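# Slide reel fully onto scanner glass, then stack it left

## Task

Shift the reel that overhangs the edge of the scanner's glass until the entire reel rests flat on the glass with the same face up as before, and release it. After that, set it down flat and squarely on the top of the reel pile that sits just to the left of the glass, same face up, and release it. The stack of reels waiting on the right must stay upright.

## Robot and tools

Robot: two arms, left_arm and right_arm, each ending in a five-finger hand (left_arm a left hand, right_arm a right hand, mirror images). Base positions in the scene frame: left_arm (-0.029, +0.374, +0.015) m, right_arm (-0.014, -0.279, +0.017) m, both nearly unrotated. Scene frame: origin at table height midway between the arms, +z up, +x out over the table, left_arm on the +y side. Image left/right is not the same as arm names.

Hand point: a point fixed to the palm, 0.05 m in front of it and 0.15 m from the wrist face along the fingers. Its +z runs along straight fingers, +y out of the palm, +x across the palm away from the thumb on the right hand (toward the thumb on the left hand). Straight fingers extend 0.06-0.07 m past the point; a wrist bracket on the little-finger side can collide with things. Reported end_effector_position (m) and end_effector_quat_wxyz are in each arm's own base frame and can be off by a few cm. Arms follow commands loosely and often rest 1-5 cm short, usually low; that alone does not mean contact. Each control step the commanded orientation is clipped to within 40 degrees of the measured one.

The row (used by execute_actions and move): exactly 28 numbers, each within -1 to 1, one flat list covering both arms even if one is idle. Order: left_arm dx, dy, dz, rx, ry, rz; left hand little, ring, middle, index, thumb_bend, thumb_turn; left force_limit, speed; then the same fourteen for the right arm. The six pose numbers are an offset (not a pose) from that arm's current Hand target, along the Hand target's own axes; 1.0 equals 0.6 m for dx/dy/dz or 180 degrees for the rotation vector rx, ry, rz. All six zero re-requests the current Hand target. Hand motor numbers are absolute targets: +1 open/straight, -1 closed; thumb_turn +1 beside the palm, -1 in front of it opposite the fingers. force_limit maps -1..+1 to about 0..10 N at the fingertip (0..15 N for thumb motors); speed rises linearly from near zero at -1 to full at +0.48 and stays full above. For a gentle grip close at speed -0.94 or slower. With the thumb turned in, the hand grips objects about 0.035-0.065 m thick (handles down to about 0.025 m). To leave a hand unchanged, resend its last executed eight numbers; before any row was run, use its hand_measured six plus hand_force_limit and hand_speed. To tighten, raise force_limit and send a more-closed target; to loosen, send a target more open than hand_measured.

execute_actions(actions, cameras): actions is a list of actions; each action is up to 15 rows, one per 1/30 s step, the last row held to fill 15 steps. Every row in an action is measured from the Hand target at the start of that action, so repeating an offset moves further. Images are returned only for an empty actions list or when cameras names them (["all"], specific names, or []).

move(target, speed, blend, blocking, cameras): target is one 28-number row or a list of up to 15 rows; every row's offsets count from the same starting Hand targets, not from the previous row. Paths are straight, end together, take at least 0.5 s and are cut off after 10 s. speed is m/s per arm path, 0.002 to 4.3, default 0.25 (turning up to twice that in rad/s), one value or one per target. blend (m) rounds corners between listed targets; 0 stops at each. blocking=false returns after about 0.5 s while motion continues. Moves do not avoid obstacles or the other arm; faster moves overshoot and strike harder. Keep paths away from an arm's own base. The result adds a move: line with the ending (done, off_target, moving, held, fault) and limits (paced = pose clipped, held = steps withheld).

wait(seconds 0-10, cameras): lets time run holding last commands; returns early if a running move ends. stop(cameras): brakes a running move. zoom_image(camera, region [x0,y0,x1,y1] pixels, at most 504x504) enlarges the newest image of cam_head_left, cam_head_right, cam_high, cam_low, cam_left_wrist or cam_right_wrist. show_instructions() shows the reference pages. finished_scene(scene) ends the current scene, given its number; it is irreversible.

Results: Hand target (the next offset origin), end_effector_position, joint positions/velocities/torques, hand_measured, hand_stopped_by (moving, target, force, stalled, fault), hand_load_n (positive when pushed open; a lost grip shows as load near 0), hand_force_limit, hand_speed. A MOTOR HOT line warns of heating; an OVER-TEMPERATURE FAULT drops that arm for 30-60 s, so avoid long stretched holds or pushing into unreachable poses.

Avoid: dropping reels or releasing them while moving, knocking any reel or the right-hand stack over, anything leaving the table, hitting the scanner or table hard, heavy finger loads, and any contact between the two hands. An arm pressing on something keeps pressing; command it back past its hand point to relieve it.

Each tool is called after ">>>" as name(argument=value, ...) on one line, values as JSON.

Reference images:

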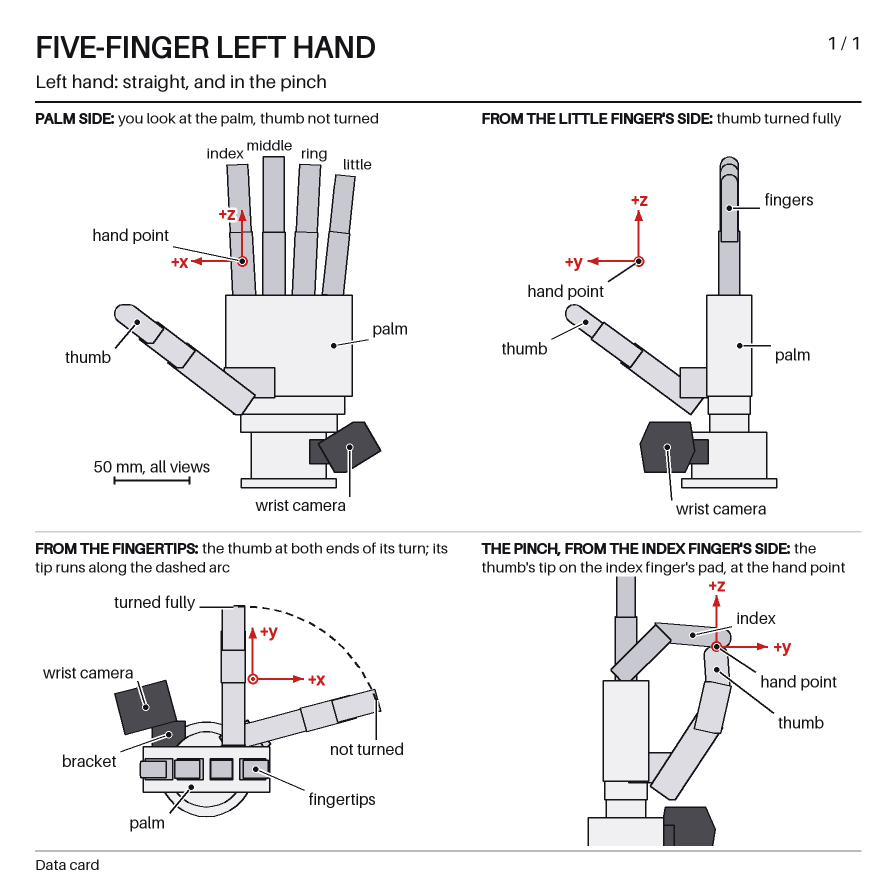

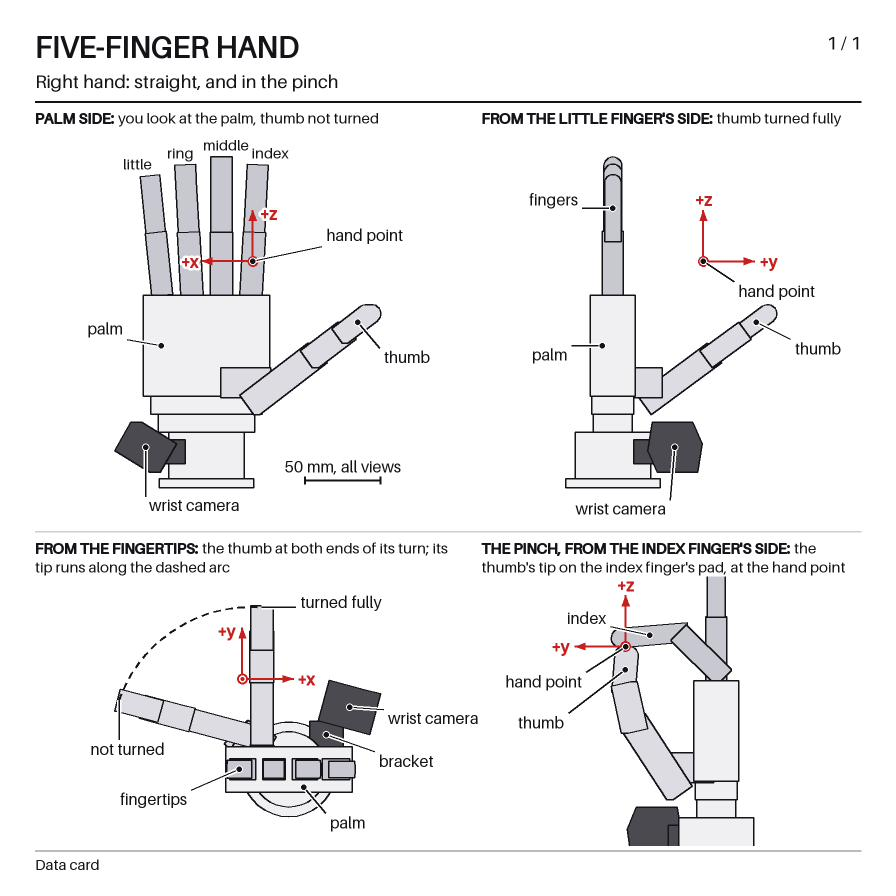

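## Session

>>> execute_actions(actions=[])

Scene clock: 0.00 s.
left_arm: end_effector_position=(+0.1134, -0.6047, +0.1777) hand_measured=(+1.000, +1.000, +1.000, +1.000, +1.000, +1.000) hand_load_n=(+0.0, -0.5, +0.0, +0.0, +0.0, +0.0) hand_stopped_by=(target, target, target, target, target, target) hand_force_limit=0.00 hand_speed=-0.80 end_effector_quat_wxyz=(+0.010, -0.632, +0.764, -0.126) | right_arm: end_effector_position=(+0.3912, -0.1320, +0.2577) hand_measured=(+1.000, +1.000, +1.000, +1.000, +1.000, +1.000) hand_load_n=(+0.0, +0.0, +0.0, +0.0, +0.0, +0.0) hand_stopped_by=(target, target, target, target, target, target) hand_force_limit=0.00 hand_speed=-0.80 end_effector_quat_wxyz=(+0.039, +0.986, -0.126, +0.104)
Joint positions: left_arm=[-1.314 1.795 1.693 -1.246 -0.123 -1.112] | right_arm=[-0.151 1.35 1.371 -1.381 0.073 -1.476]
Joint velocities: within noise
Joint torques (N m): no reading
Heat: left arm: hottest shoulder 32 °C; right arm: hottest elbow 31 °C.
Hand target: left_arm +0.1153, -0.6118, +0.1847; +0.006, -0.632, +0.763, -0.134 | right_arm +0.3983, -0.1331, +0.2701; +0.040, +0.984, -0.126, +0.120

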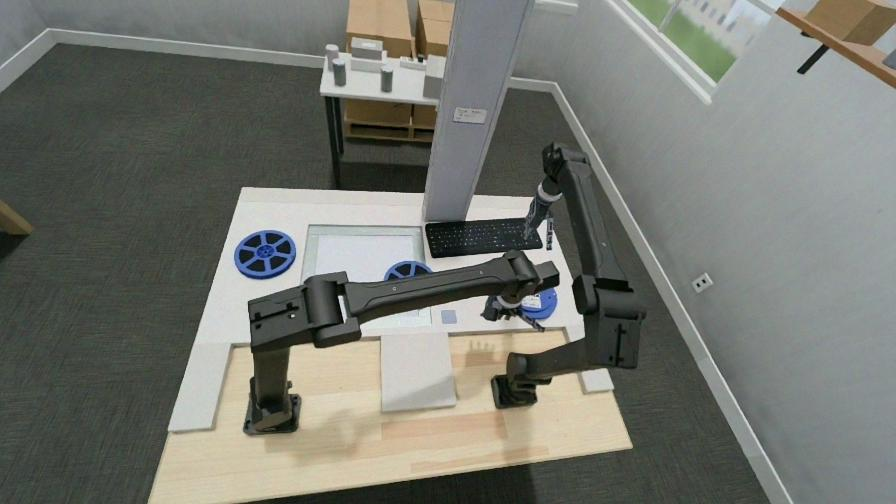

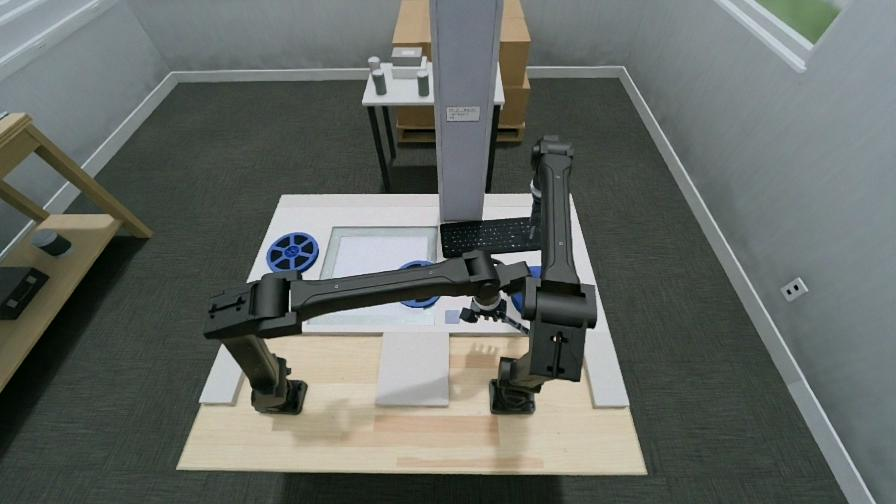

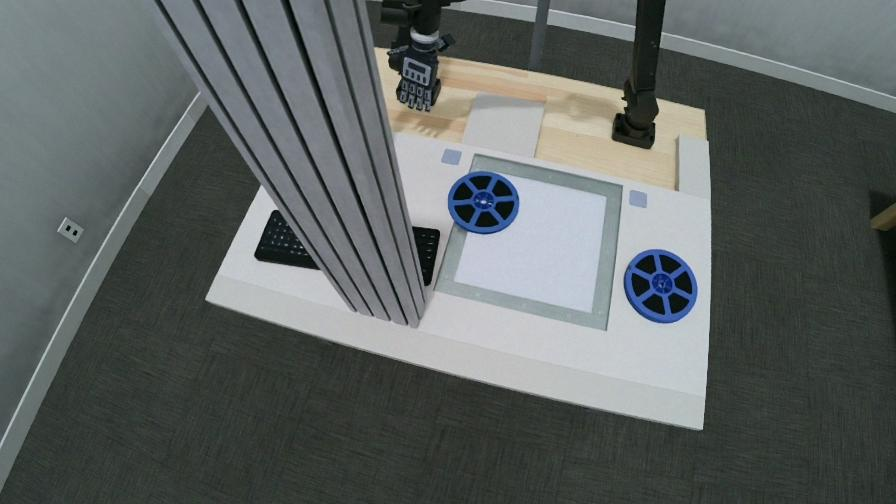

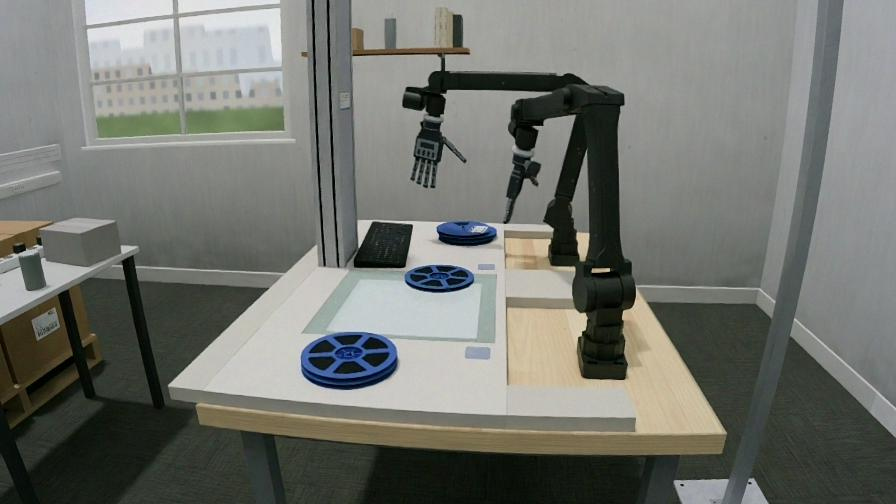

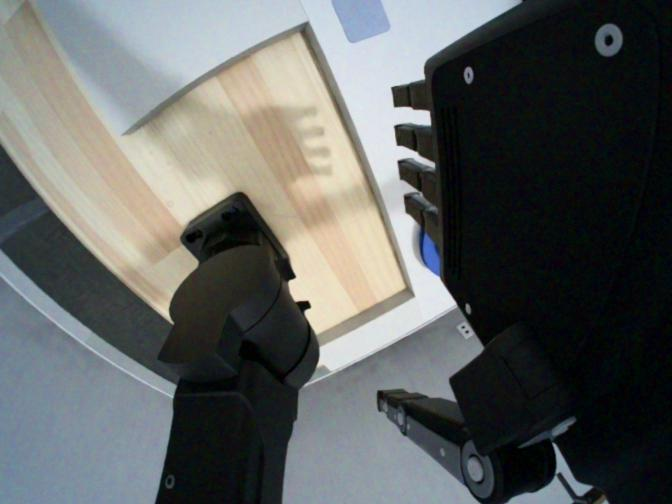

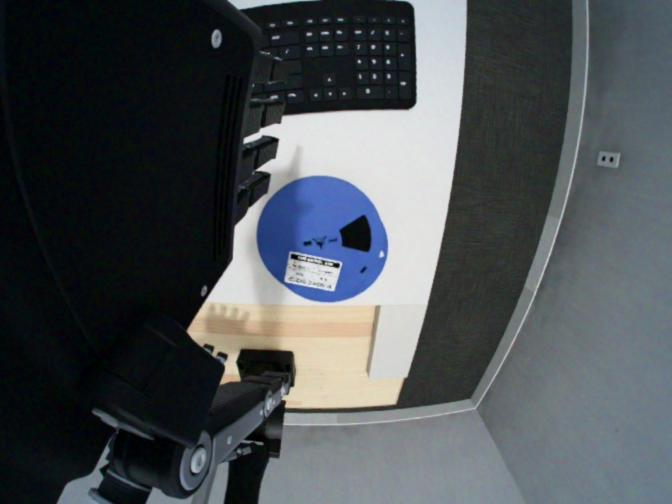

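>>> zoom_image(camera="cam_low", region=[290, 240, 510, 400])

>>> zoom_image(camera="cam_high", region=[420, 140, 720, 340])

>>> zoom_image(camera="cam_low", region=[340, 210, 520, 310])

>>> zoom_image(camera="cam_right_wrist", region=[220, 160, 420, 320])

Scaled by 2.291 from the camera's 896x504 image, which has a finer 1280x720 frame.

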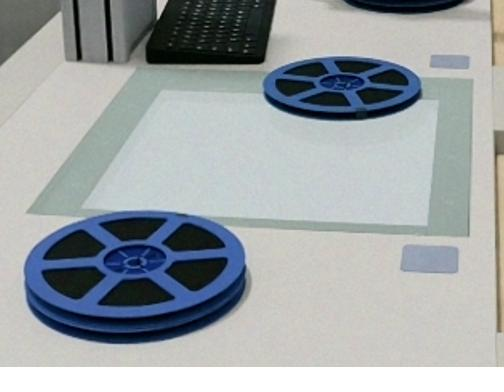

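Scaled by 1.680 from the camera's 896x504 image, which has a finer 1280x720 frame.

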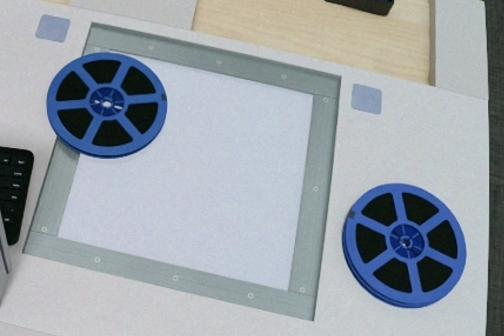

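Scaled by 2.800 from the camera's 896x504 image, which has a finer 1280x720 frame.

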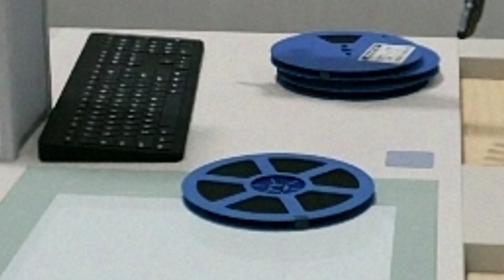

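Scaled by 2.520 from the camera's 672x504 image, which has a finer 960x720 frame.

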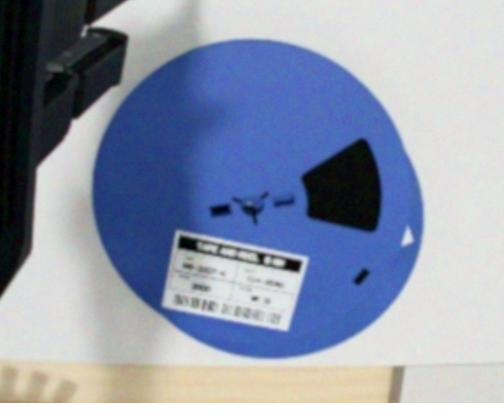

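>>> move(target=[[-0.519,-0.503,-0.174,0,0,0,1,1,1,1,1,1,0,-0.8, 0,0,0,0,0,0,1,1,1,1,1,1,0,-0.8]], speed=0.3, cameras=["all"])

Scene clock: 5.57 s.
left_arm: end_effector_position=(+0.4428, -0.3324, +0.2855) hand_measured=(+1.000, +1.000, +1.000, +1.000, +1.000, +1.000) hand_load_n=(+0.0, +0.0, +0.0, +0.0, +0.0, +0.0) hand_stopped_by=(target, target, target, target, target, target) hand_force_limit=0.00 hand_speed=-0.80 end_effector_quat_wxyz=(+0.002, -0.641, +0.758, -0.121) | right_arm: end_effector_position=(+0.3912, -0.1320, +0.2577) hand_measured=(+1.000, +1.000, +1.000, +1.000, +1.000, +1.000) hand_load_n=(-0.5, +0.0, +0.0, +0.0, +0.0, +0.0) hand_stopped_by=(target, target, target, target, target, target) hand_force_limit=0.00 hand_speed=-0.80 end_effector_quat_wxyz=(+0.039, +0.986, -0.126, +0.104)
Joint positions: left_arm=[-0.525 1.752 1.915 -1.504 0.078 -0.368] | right_arm=[-0.151 1.35 1.371 -1.381 0.073 -1.476]
Joint torques (N m): left_arm=[-0.09 -14.97 11.07 -0.17 0.28 0.14] | right_arm=[-0.73 -10.17 10.76 0.79 0 0.01]
Heat: left arm: hottest shoulder 32 °C; right arm: hottest elbow 32 °C.
Hand target: left_arm +0.4499, -0.3401, +0.2992; +0.006, -0.632, +0.763, -0.134 | right_arm +0.3983, -0.1331, +0.2701; +0.040, +0.984, -0.126, +0.120
Off the commanded pose: left_arm 0.017 m, 2 deg | right_arm 0.014 m, 2 deg.
move: off_target (left_arm, right_arm)
camera_calibration:
cam_left_wrist: T_world_to_cam=[[0.904392, -0.355489, 0.236015, -0.587896], [-0.426515, -0.736709, 0.524733, -0.200027], [-0.0126622, -0.575229, -0.817895, 0.165238], [0, 0, 0, 1]] pos_world=[0.448466, -0.261302, 0.378861]

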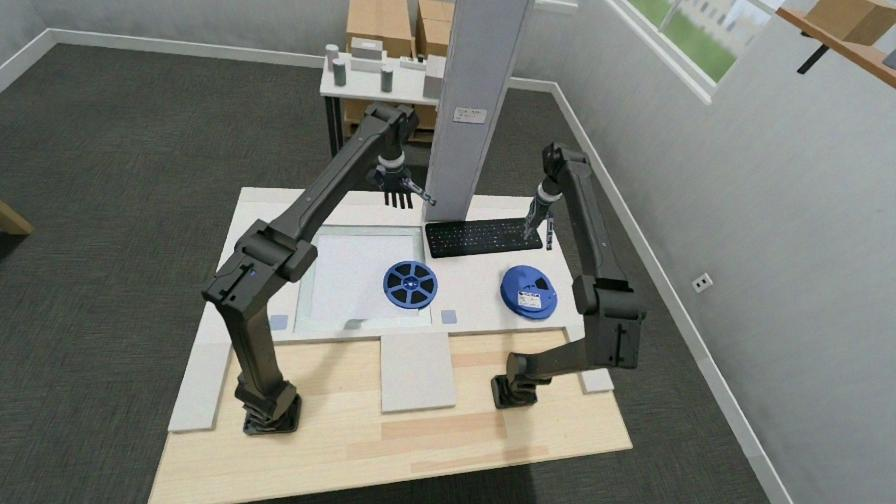

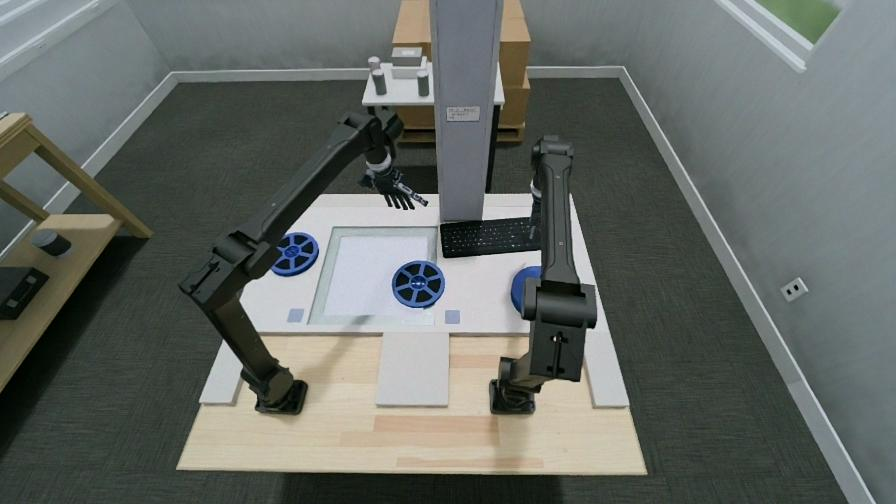

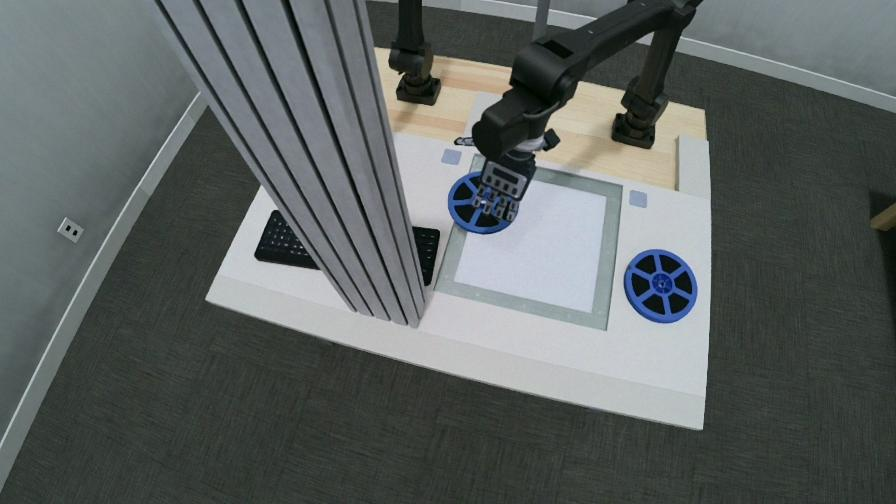

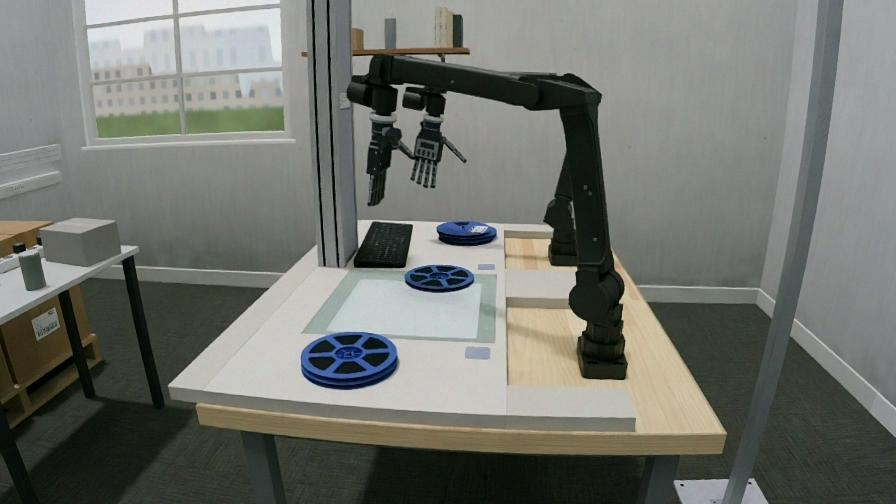

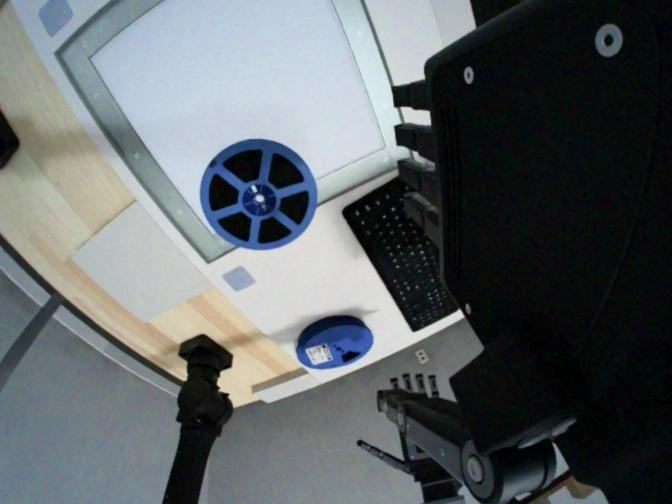

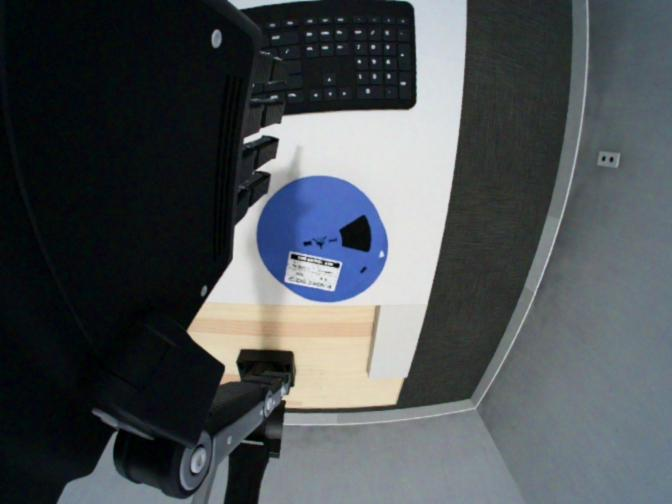

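>>> zoom_image(camera="cam_left_wrist", region=[180, 120, 340, 260])

>>> zoom_image(camera="cam_head_left", region=[280, 210, 480, 350])

>>> zoom_image(camera="cam_low", region=[390, 250, 490, 300])

>>> zoom_image(camera="cam_low", region=[290, 320, 410, 400])

Scaled by 3.150 from the camera's 672x504 image, which has a finer 960x720 frame.

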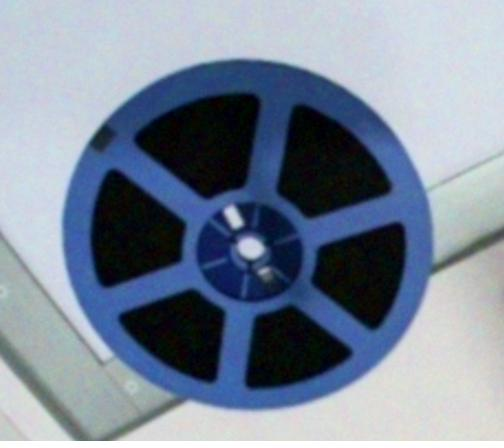

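Scaled by 2.520 from the camera's 896x504 image, which has a finer 1280x720 frame.

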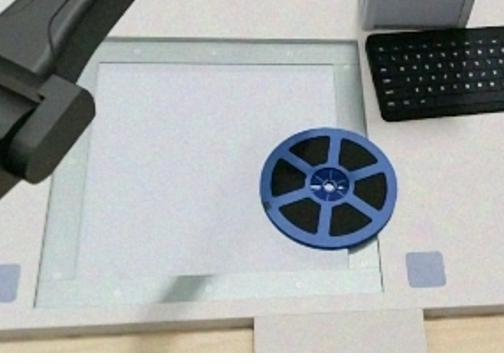

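Scaled by 5.040 from the camera's 896x504 image, which has a finer 1280x720 frame.

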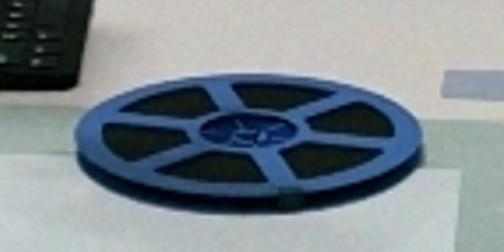

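Scaled by 4.200 from the camera's 896x504 image, which has a finer 1280x720 frame.

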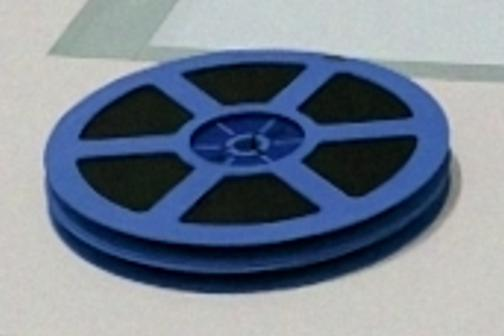

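>>> move(target=[[-0.0588,0.0593,0.2535,0,0,0,1,1,1,1,1,1,0,-0.8, 0,0,0,0,0,0,1,1,1,1,1,1,0,-0.8]], speed=0.2, cameras=["cam_left_wrist","cam_low"])

>>> zoom_image(camera="cam_left_wrist", region=[120, 100, 360, 340])

Scene clock: 9.60 s.
left_arm: end_effector_position=(+0.4475, -0.3334, +0.1497) hand_measured=(+1.000, +1.000, +1.000, +1.000, +1.000, +1.000) hand_load_n=(-0.5, +0.0, +0.5, +0.0, +0.0, +0.0) hand_stopped_by=(target, target, target, target, target, target) hand_force_limit=0.00 hand_speed=-0.80 end_effector_quat_wxyz=(+0.007, -0.634, +0.761, -0.138) | right_arm: end_effector_position=(+0.3912, -0.1320, +0.2577) hand_measured=(+1.000, +1.000, +1.000, +1.000, +1.000, +1.000) hand_load_n=(+0.0, +0.0, +0.0, +0.0, +0.0, +0.0) hand_stopped_by=(target, target, target, target, target, target) hand_force_limit=0.00 hand_speed=-0.80 end_effector_quat_wxyz=(+0.039, +0.986, -0.126, +0.104)
Joint positions: left_arm=[-0.522 1.746 1.547 -1.106 0.081 -0.352] | right_arm=[-0.151 1.35 1.371 -1.381 0.073 -1.476]
Joint torques (N m): left_arm=[1.03 -14.74 6.71 0.8 0.28 0.11] | right_arm=[-0.85 -10.23 10.74 0.77 0 0]
Heat: left arm: hottest shoulder 32 °C; right arm: hottest elbow 33 °C.
Hand target: left_arm +0.4500, -0.3303, +0.1395; +0.006, -0.632, +0.763, -0.135 | right_arm +0.3983, -0.1331, +0.2701; +0.040, +0.984, -0.126, +0.120
Off the commanded pose: left_arm 0.011 m, 1 deg | right_arm 0.014 m, 2 deg.
move: off_target (left_arm, right_arm)
camera_calibration:
cam_left_wrist: T_world_to_cam=[[0.891223, -0.362745, 0.272281, -0.562396], [-0.453522, -0.720976, 0.523938, -0.110013], [0.00625219, -0.590431, -0.807064, 0.0384379], [0, 0, 0, 1]] pos_world=[0.451086, -0.260629, 0.241792]
Images, in order (width x height): cam_low 896x504, cam_left_wrist 672x504.

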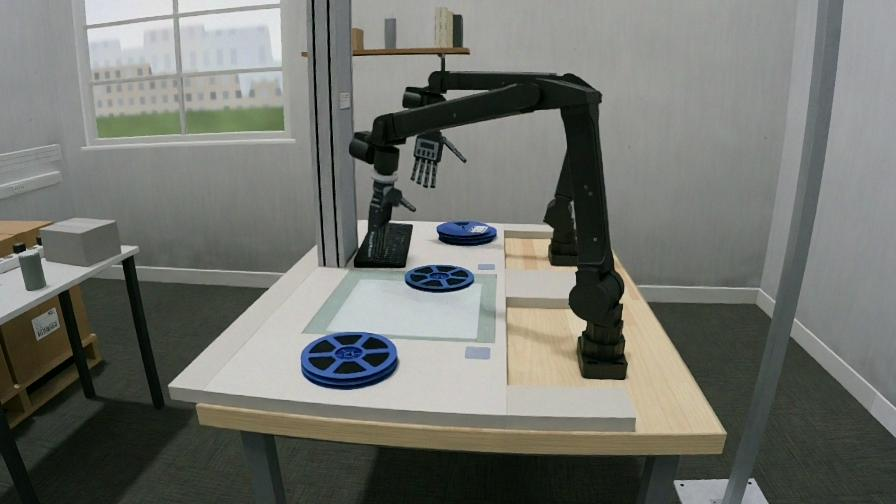

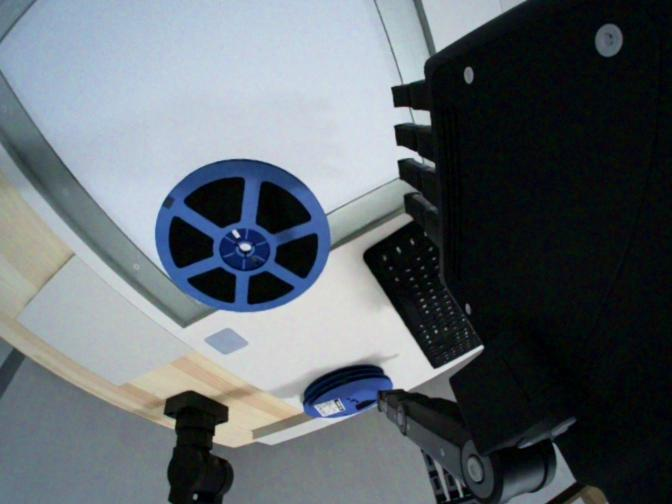

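Scaled by 2.100 from the camera's 672x504 image, which has a finer 960x720 frame.

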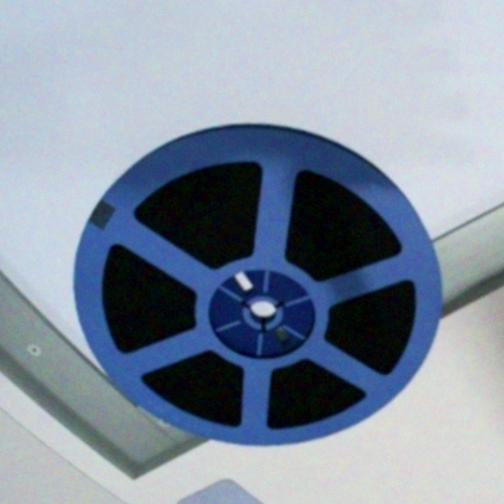

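>>> zoom_image(camera="cam_low", region=[440, 240, 660, 440])

>>> zoom_image(camera="cam_low", region=[160, 340, 360, 460])

Scaled by 2.291 from the camera's 896x504 image, which has a finer 1280x720 frame.

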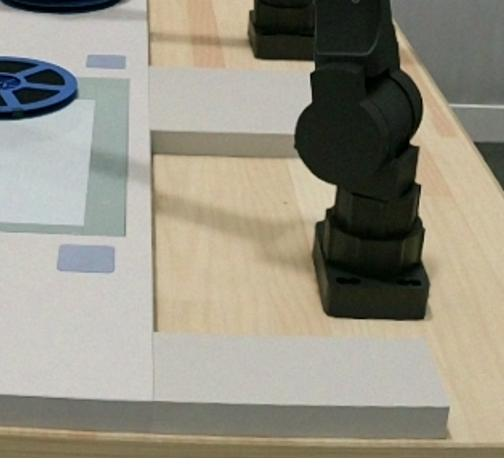

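Scaled by 2.520 from the camera's 896x504 image, which has a finer 1280x720 frame.

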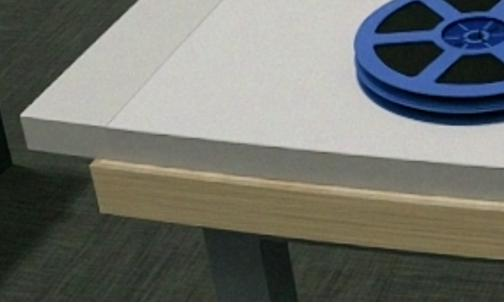

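>>> move(target=[[0.2032,0.1582,-0.0192,-0.0928,0.0043,0.4375,1,1,1,1,1,1,0,-0.8, 0,0,0,0,0,0,1,1,1,1,1,1,0,-0.8]], speed=0.5, cameras=["cam_left_wrist","cam_low","cam_head_left"])

Scene clock: 21.90 s.
left_arm: end_effector_position=(+0.3200, -0.4206, +0.1442) hand_measured=(+1.000, +1.000, +1.000, +1.000, +1.000, +1.000) hand_load_n=(+0.5, +0.0, +0.0, +0.0, -0.5, +0.0) hand_stopped_by=(target, target, target, target, target, target) hand_force_limit=0.00 hand_speed=-0.80 end_effector_quat_wxyz=(-0.007, -0.005, +1.000, +0.007) | right_arm: end_effector_position=(+0.3912, -0.1320, +0.2577) hand_measured=(+1.000, +1.000, +1.000, +1.000, +1.000, +1.000) hand_load_n=(+0.0, +0.0, +0.0, +0.0, +0.0, +0.0) hand_stopped_by=(target, target, target, target, target, target) hand_force_limit=0.00 hand_speed=-0.80 end_effector_quat_wxyz=(+0.039, +0.986, -0.126, +0.104)
Joint positions: left_arm=[-0.938 1.939 1.812 -1.463 0.003 0.624] | right_arm=[-0.151 1.35 1.371 -1.381 0.073 -1.476]
Joint torques (N m): left_arm=[0.79 -16.32 10.54 -0.54 -0.07 0.15] | right_arm=[-0.79 -10.17 10.74 0.8 -0.01 0]
Heat: left arm: hottest shoulder 33 °C; right arm: hottest elbow 35 °C.
Hand target: left_arm +0.3321, -0.4300, +0.1499; +0.000, +0.000, +1.000, -0.001 | right_arm +0.3983, -0.1331, +0.2701; +0.040, +0.984, -0.126, +0.120
Off the commanded pose: left_arm 0.016 m, 1 deg | right_arm 0.014 m, 2 deg.
move: off_target (left_arm, right_arm)
camera_calibration:
cam_left_wrist: T_world_to_cam=[[-0.211941, -0.977203, 0.0124287, -0.346774], [-0.867427, 0.19396, 0.458203, 0.29894], [-0.450168, 0.0863308, -0.888761, 0.425781], [0, 0, 0, 1]] pos_world=[0.377486, -0.433609, 0.245753]
Images, in order (width x height): cam_head_left 896x504, cam_low 896x504, cam_left_wrist 672x504.

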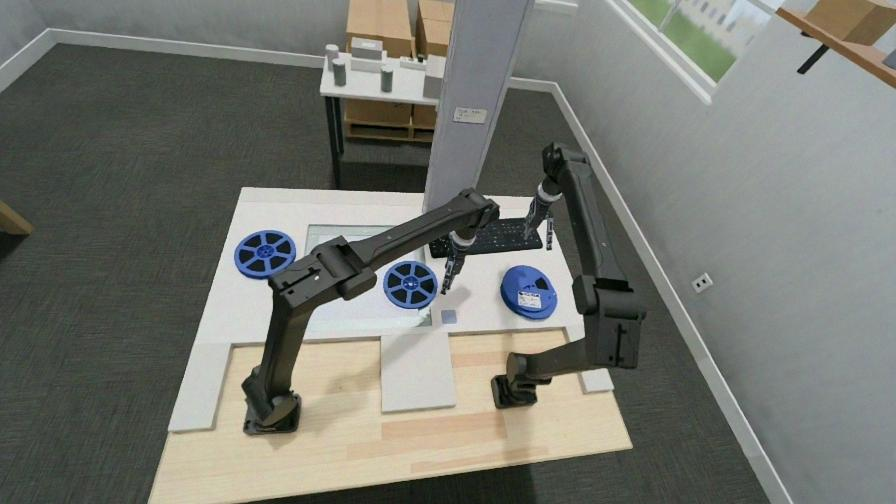

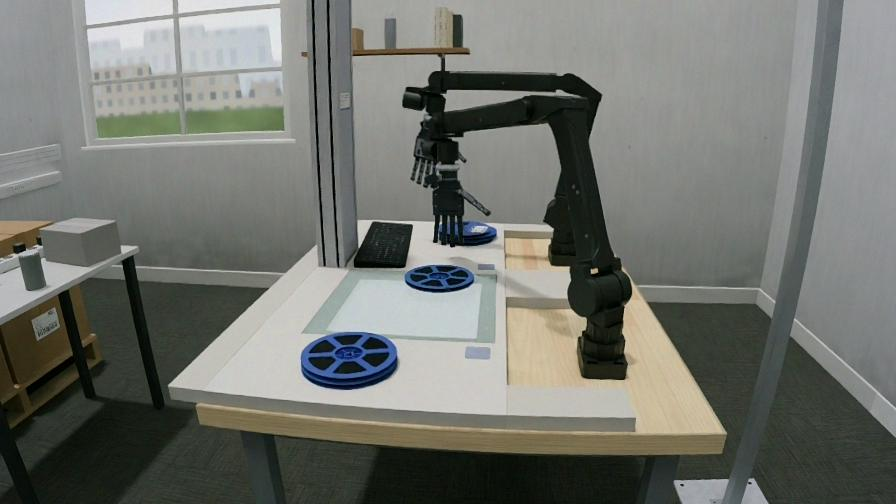

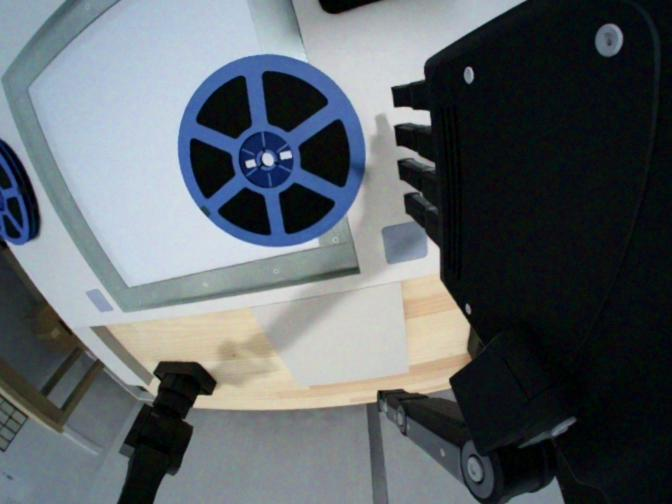

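>>> move(target=[[-0.02,0,0.0917,0,0,0,1,1,1,1,1,1,0,-0.8, 0,0,0,0,0,0,1,1,1,1,1,1,0,-0.8]], speed=0.12, cameras=["cam_left_wrist","cam_low"])

>>> zoom_image(camera="cam_low", region=[380, 220, 520, 300])

Scene clock: 23.87 s.
left_arm: end_effector_position=(+0.3402, -0.4326, +0.1058) hand_measured=(+1.000, +1.000, +1.000, +1.000, +1.000, +1.000) hand_load_n=(+0.0, +0.0, +0.0, +0.0, -0.5, +0.0) hand_stopped_by=(target, target, target, target, target, target) hand_force_limit=0.00 hand_speed=-0.80 end_effector_quat_wxyz=(+0.002, -0.004, +1.000, -0.006) | right_arm: end_effector_position=(+0.3912, -0.1320, +0.2577) hand_measured=(+1.000, +1.000, +1.000, +1.000, +1.000, +1.000) hand_load_n=(+0.0, +0.0, +0.0, +0.0, +0.0, +0.0) hand_stopped_by=(target, target, target, target, target, target) hand_force_limit=0.00 hand_speed=-0.80 end_effector_quat_wxyz=(+0.039, +0.986, -0.126, +0.104)
Joint positions: left_arm=[-0.923 1.993 1.799 -1.365 0.003 0.64] | right_arm=[-0.151 1.35 1.371 -1.381 0.073 -1.476]
Joint torques (N m): left_arm=[0.91 -17.67 6.41 0.31 -0.04 0.11] | right_arm=[-0.73 -10.23 10.78 0.79 -0.01 0]
Heat: left arm: hottest shoulder 33 °C; right arm: hottest elbow 35 °C.
Hand target: left_arm +0.3439, -0.4302, +0.0949; +0.000, +0.000, +1.000, -0.001 | right_arm +0.3983, -0.1331, +0.2701; +0.040, +0.984, -0.126, +0.120
Off the commanded pose: left_arm 0.012 m, 1 deg | right_arm 0.014 m, 2 deg.
move: off_target (left_arm, right_arm)
camera_calibration:
cam_left_wrist: T_world_to_cam=[[-0.213108, -0.97647, 0.033025, -0.355248], [-0.875626, 0.205876, 0.436915, 0.346647], [-0.433434, 0.0641924, -0.898896, 0.38762], [0, 0, 0, 1]] pos_world=[0.395834, -0.443138, 0.208707]
Images, in order (width x height): cam_low 896x504, cam_left_wrist 672x504.

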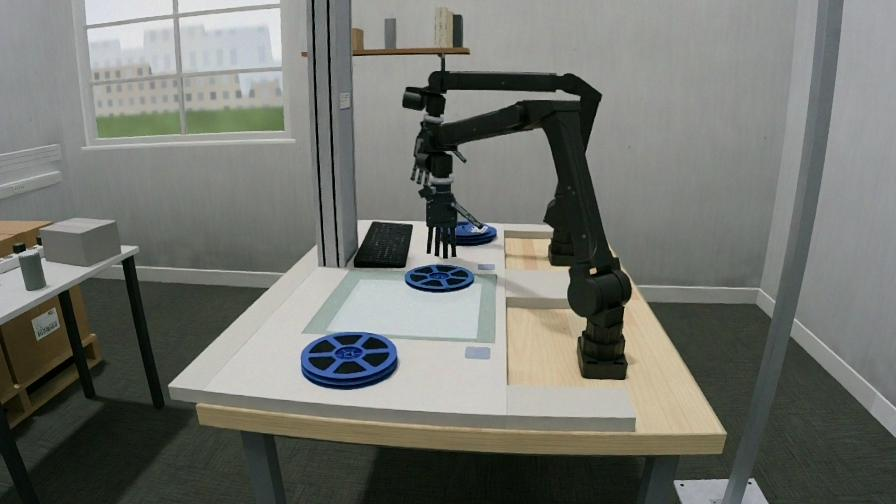

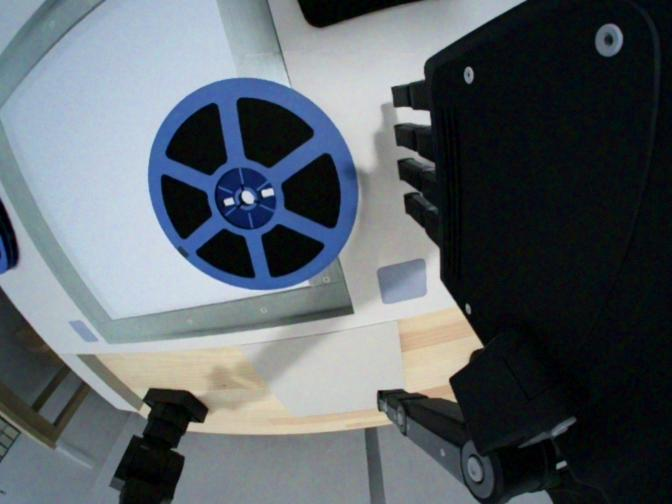

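Scaled by 3.600 from the camera's 896x504 image, which has a finer 1280x720 frame.

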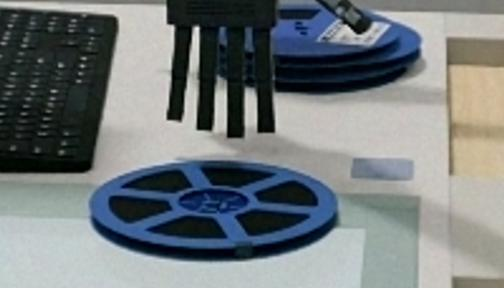

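>>> move(target=[[0.01,0,0.0333,0,0,0,1,1,1,1,1,1,0,-0.8, 0,0,0,0,0,0,1,1,1,1,1,1,0,-0.8]], speed=0.1, cameras=["cam_left_wrist","cam_low"])

>>> zoom_image(camera="cam_low", region=[380, 220, 520, 300])

Scene clock: 25.07 s.
left_arm: end_effector_position=(+0.3390, -0.4309, +0.0885) hand_measured=(+1.000, +1.000, +1.000, +1.000, +1.000, +1.000) hand_load_n=(+0.0, +0.0, +0.0, +0.0, +0.0, +0.0) hand_stopped_by=(target, target, target, target, target, target) hand_force_limit=0.00 hand_speed=-0.80 end_effector_quat_wxyz=(+0.004, -0.004, +1.000, -0.008) | right_arm: end_effector_position=(+0.3912, -0.1320, +0.2577) hand_measured=(+1.000, +1.000, +1.000, +1.000, +1.000, +1.000) hand_load_n=(+0.0, +0.0, +0.0, +0.0, +0.0, +0.0) hand_stopped_by=(target, target, target, target, target, target) hand_force_limit=0.00 hand_speed=-0.80 end_effector_quat_wxyz=(+0.039, +0.986, -0.126, +0.104)
Joint positions: left_arm=[-0.923 1.993 1.754 -1.314 0.003 0.64] | right_arm=[-0.151 1.35 1.371 -1.381 0.073 -1.476]
Joint torques (N m): left_arm=[0.26 -17.14 6.12 0.25 -0.04 0.06] | right_arm=[-0.79 -10.23 10.76 0.79 -0.01 0]
Heat: left arm: hottest shoulder 33 °C; right arm: hottest elbow 35 °C.
Hand target: left_arm +0.3379, -0.4302, +0.0749; +0.000, +0.000, +1.000, +0.000 | right_arm +0.3983, -0.1331, +0.2701; +0.040, +0.984, -0.126, +0.120
Off the commanded pose: left_arm 0.014 m, 1 deg | right_arm 0.014 m, 2 deg.
move: off_target (left_arm, right_arm)
camera_calibration:
cam_left_wrist: T_world_to_cam=[[-0.213663, -0.976208, 0.0369675, -0.353289], [-0.877141, 0.208365, 0.432674, 0.354721], [-0.430083, 0.0600206, -0.900792, 0.368693], [0, 0, 0, 1]] pos_world=[0.394224, -0.440924, 0.191698]
Images, in order (width x height): cam_low 896x504, cam_left_wrist 672x504.

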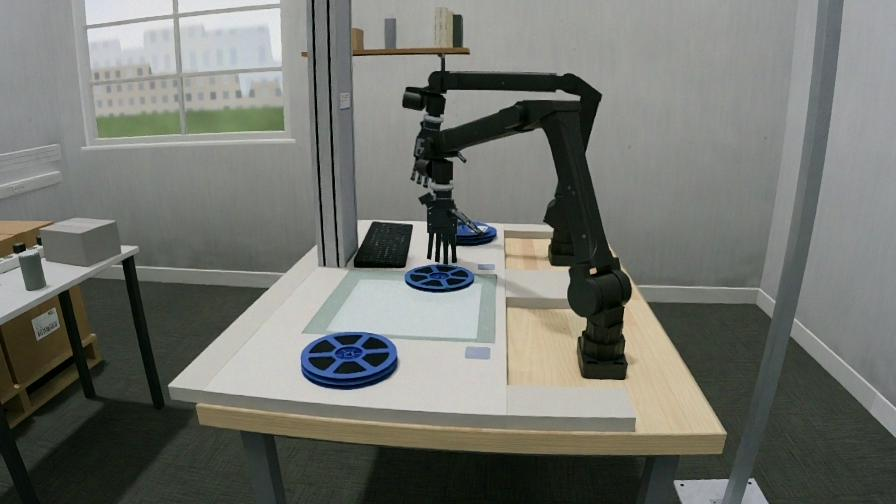

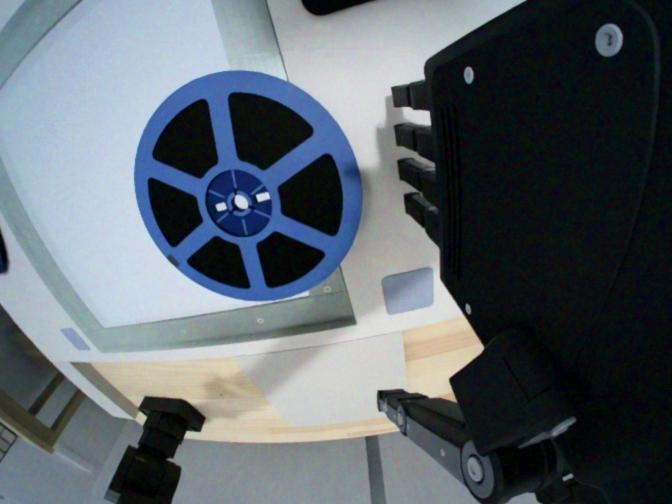

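Scaled by 3.600 from the camera's 896x504 image, which has a finer 1280x720 frame.

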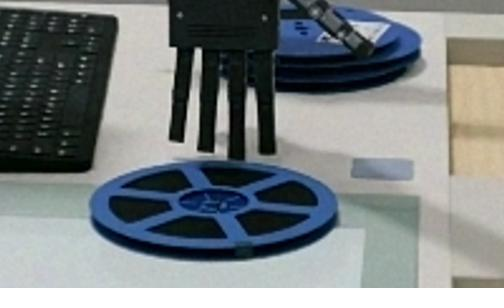

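>>> move(target=[[0,0.025,0.0117,0,0,0,1,1,1,1,1,1,0,-0.8, 0,0,0,0,0,0,1,1,1,1,1,1,0,-0.8]], speed=0.08, cameras=["cam_left_wrist","cam_low"])

>>> zoom_image(camera="cam_low", region=[380, 220, 520, 300])

Scene clock: 26.53 s.
left_arm: end_effector_position=(+0.3389, -0.4270, +0.0850) hand_measured=(+1.000, +1.000, +1.000, +1.000, +1.000, +1.000) hand_load_n=(+0.0, +0.0, +0.0, +0.5, +0.0, +0.0) hand_stopped_by=(target, target, target, target, target, target) hand_force_limit=0.00 hand_speed=-0.80 end_effector_quat_wxyz=(+0.011, -0.003, +1.000, -0.017) | right_arm: end_effector_position=(+0.3912, -0.1320, +0.2577) hand_measured=(+1.000, +1.000, +1.000, +1.000, +1.000, +1.000) hand_load_n=(+0.0, +0.0, +0.0, +0.0, +0.0, +0.0) hand_stopped_by=(target, target, target, target, target, target) hand_force_limit=0.00 hand_speed=-0.80 end_effector_quat_wxyz=(+0.039, +0.986, -0.126, +0.104)
Joint positions: left_arm=[-0.919 1.969 1.711 -1.272 0.003 0.645] | right_arm=[-0.151 1.35 1.371 -1.381 0.073 -1.476]
Joint torques (N m): left_arm=[1.03 -16.97 5.07 -0.01 -0.02 0.15] | right_arm=[-0.91 -10.17 10.76 0.79 -0.01 0]
Heat: left arm: hottest shoulder 33 °C; right arm: hottest elbow 35 °C.
Hand target: left_arm +0.3379, -0.4152, +0.0679; +0.000, +0.000, +1.000, -0.001 | right_arm +0.3983, -0.1331, +0.2701; +0.040, +0.984, -0.126, +0.120
Off the commanded pose: left_arm 0.021 m, 2 deg | right_arm 0.014 m, 2 deg.
move: off_target (left_arm, right_arm)
camera_calibration:
cam_left_wrist: T_world_to_cam=[[-0.216117, -0.974997, 0.0517182, -0.349322], [-0.8827, 0.217749, 0.416444, 0.362584], [-0.417294, 0.0443493, -0.907689, 0.354738], [0, 0, 0, 1]] pos_world=[0.392588, -0.435272, 0.189062]
Images, in order (width x height): cam_low 896x504, cam_left_wrist 672x504.

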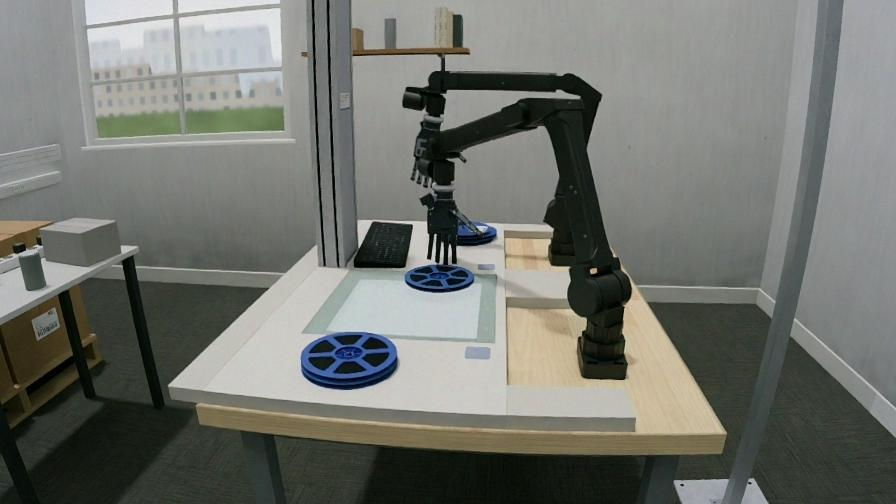

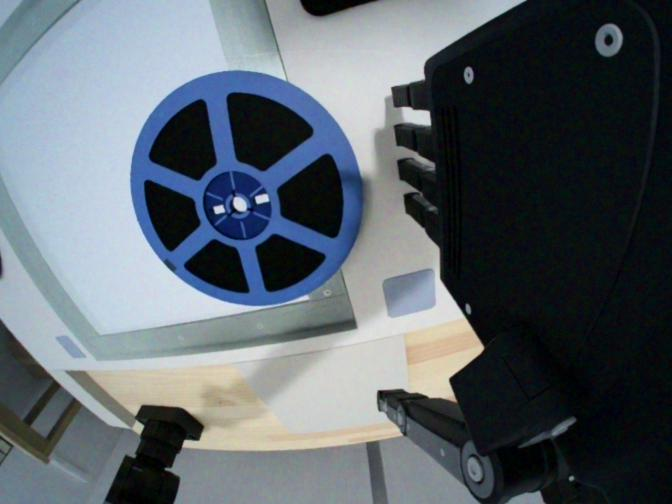

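Scaled by 3.600 from the camera's 896x504 image, which has a finer 1280x720 frame.

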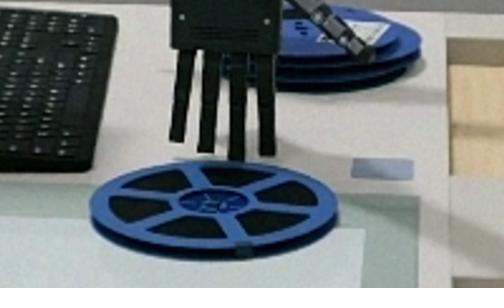

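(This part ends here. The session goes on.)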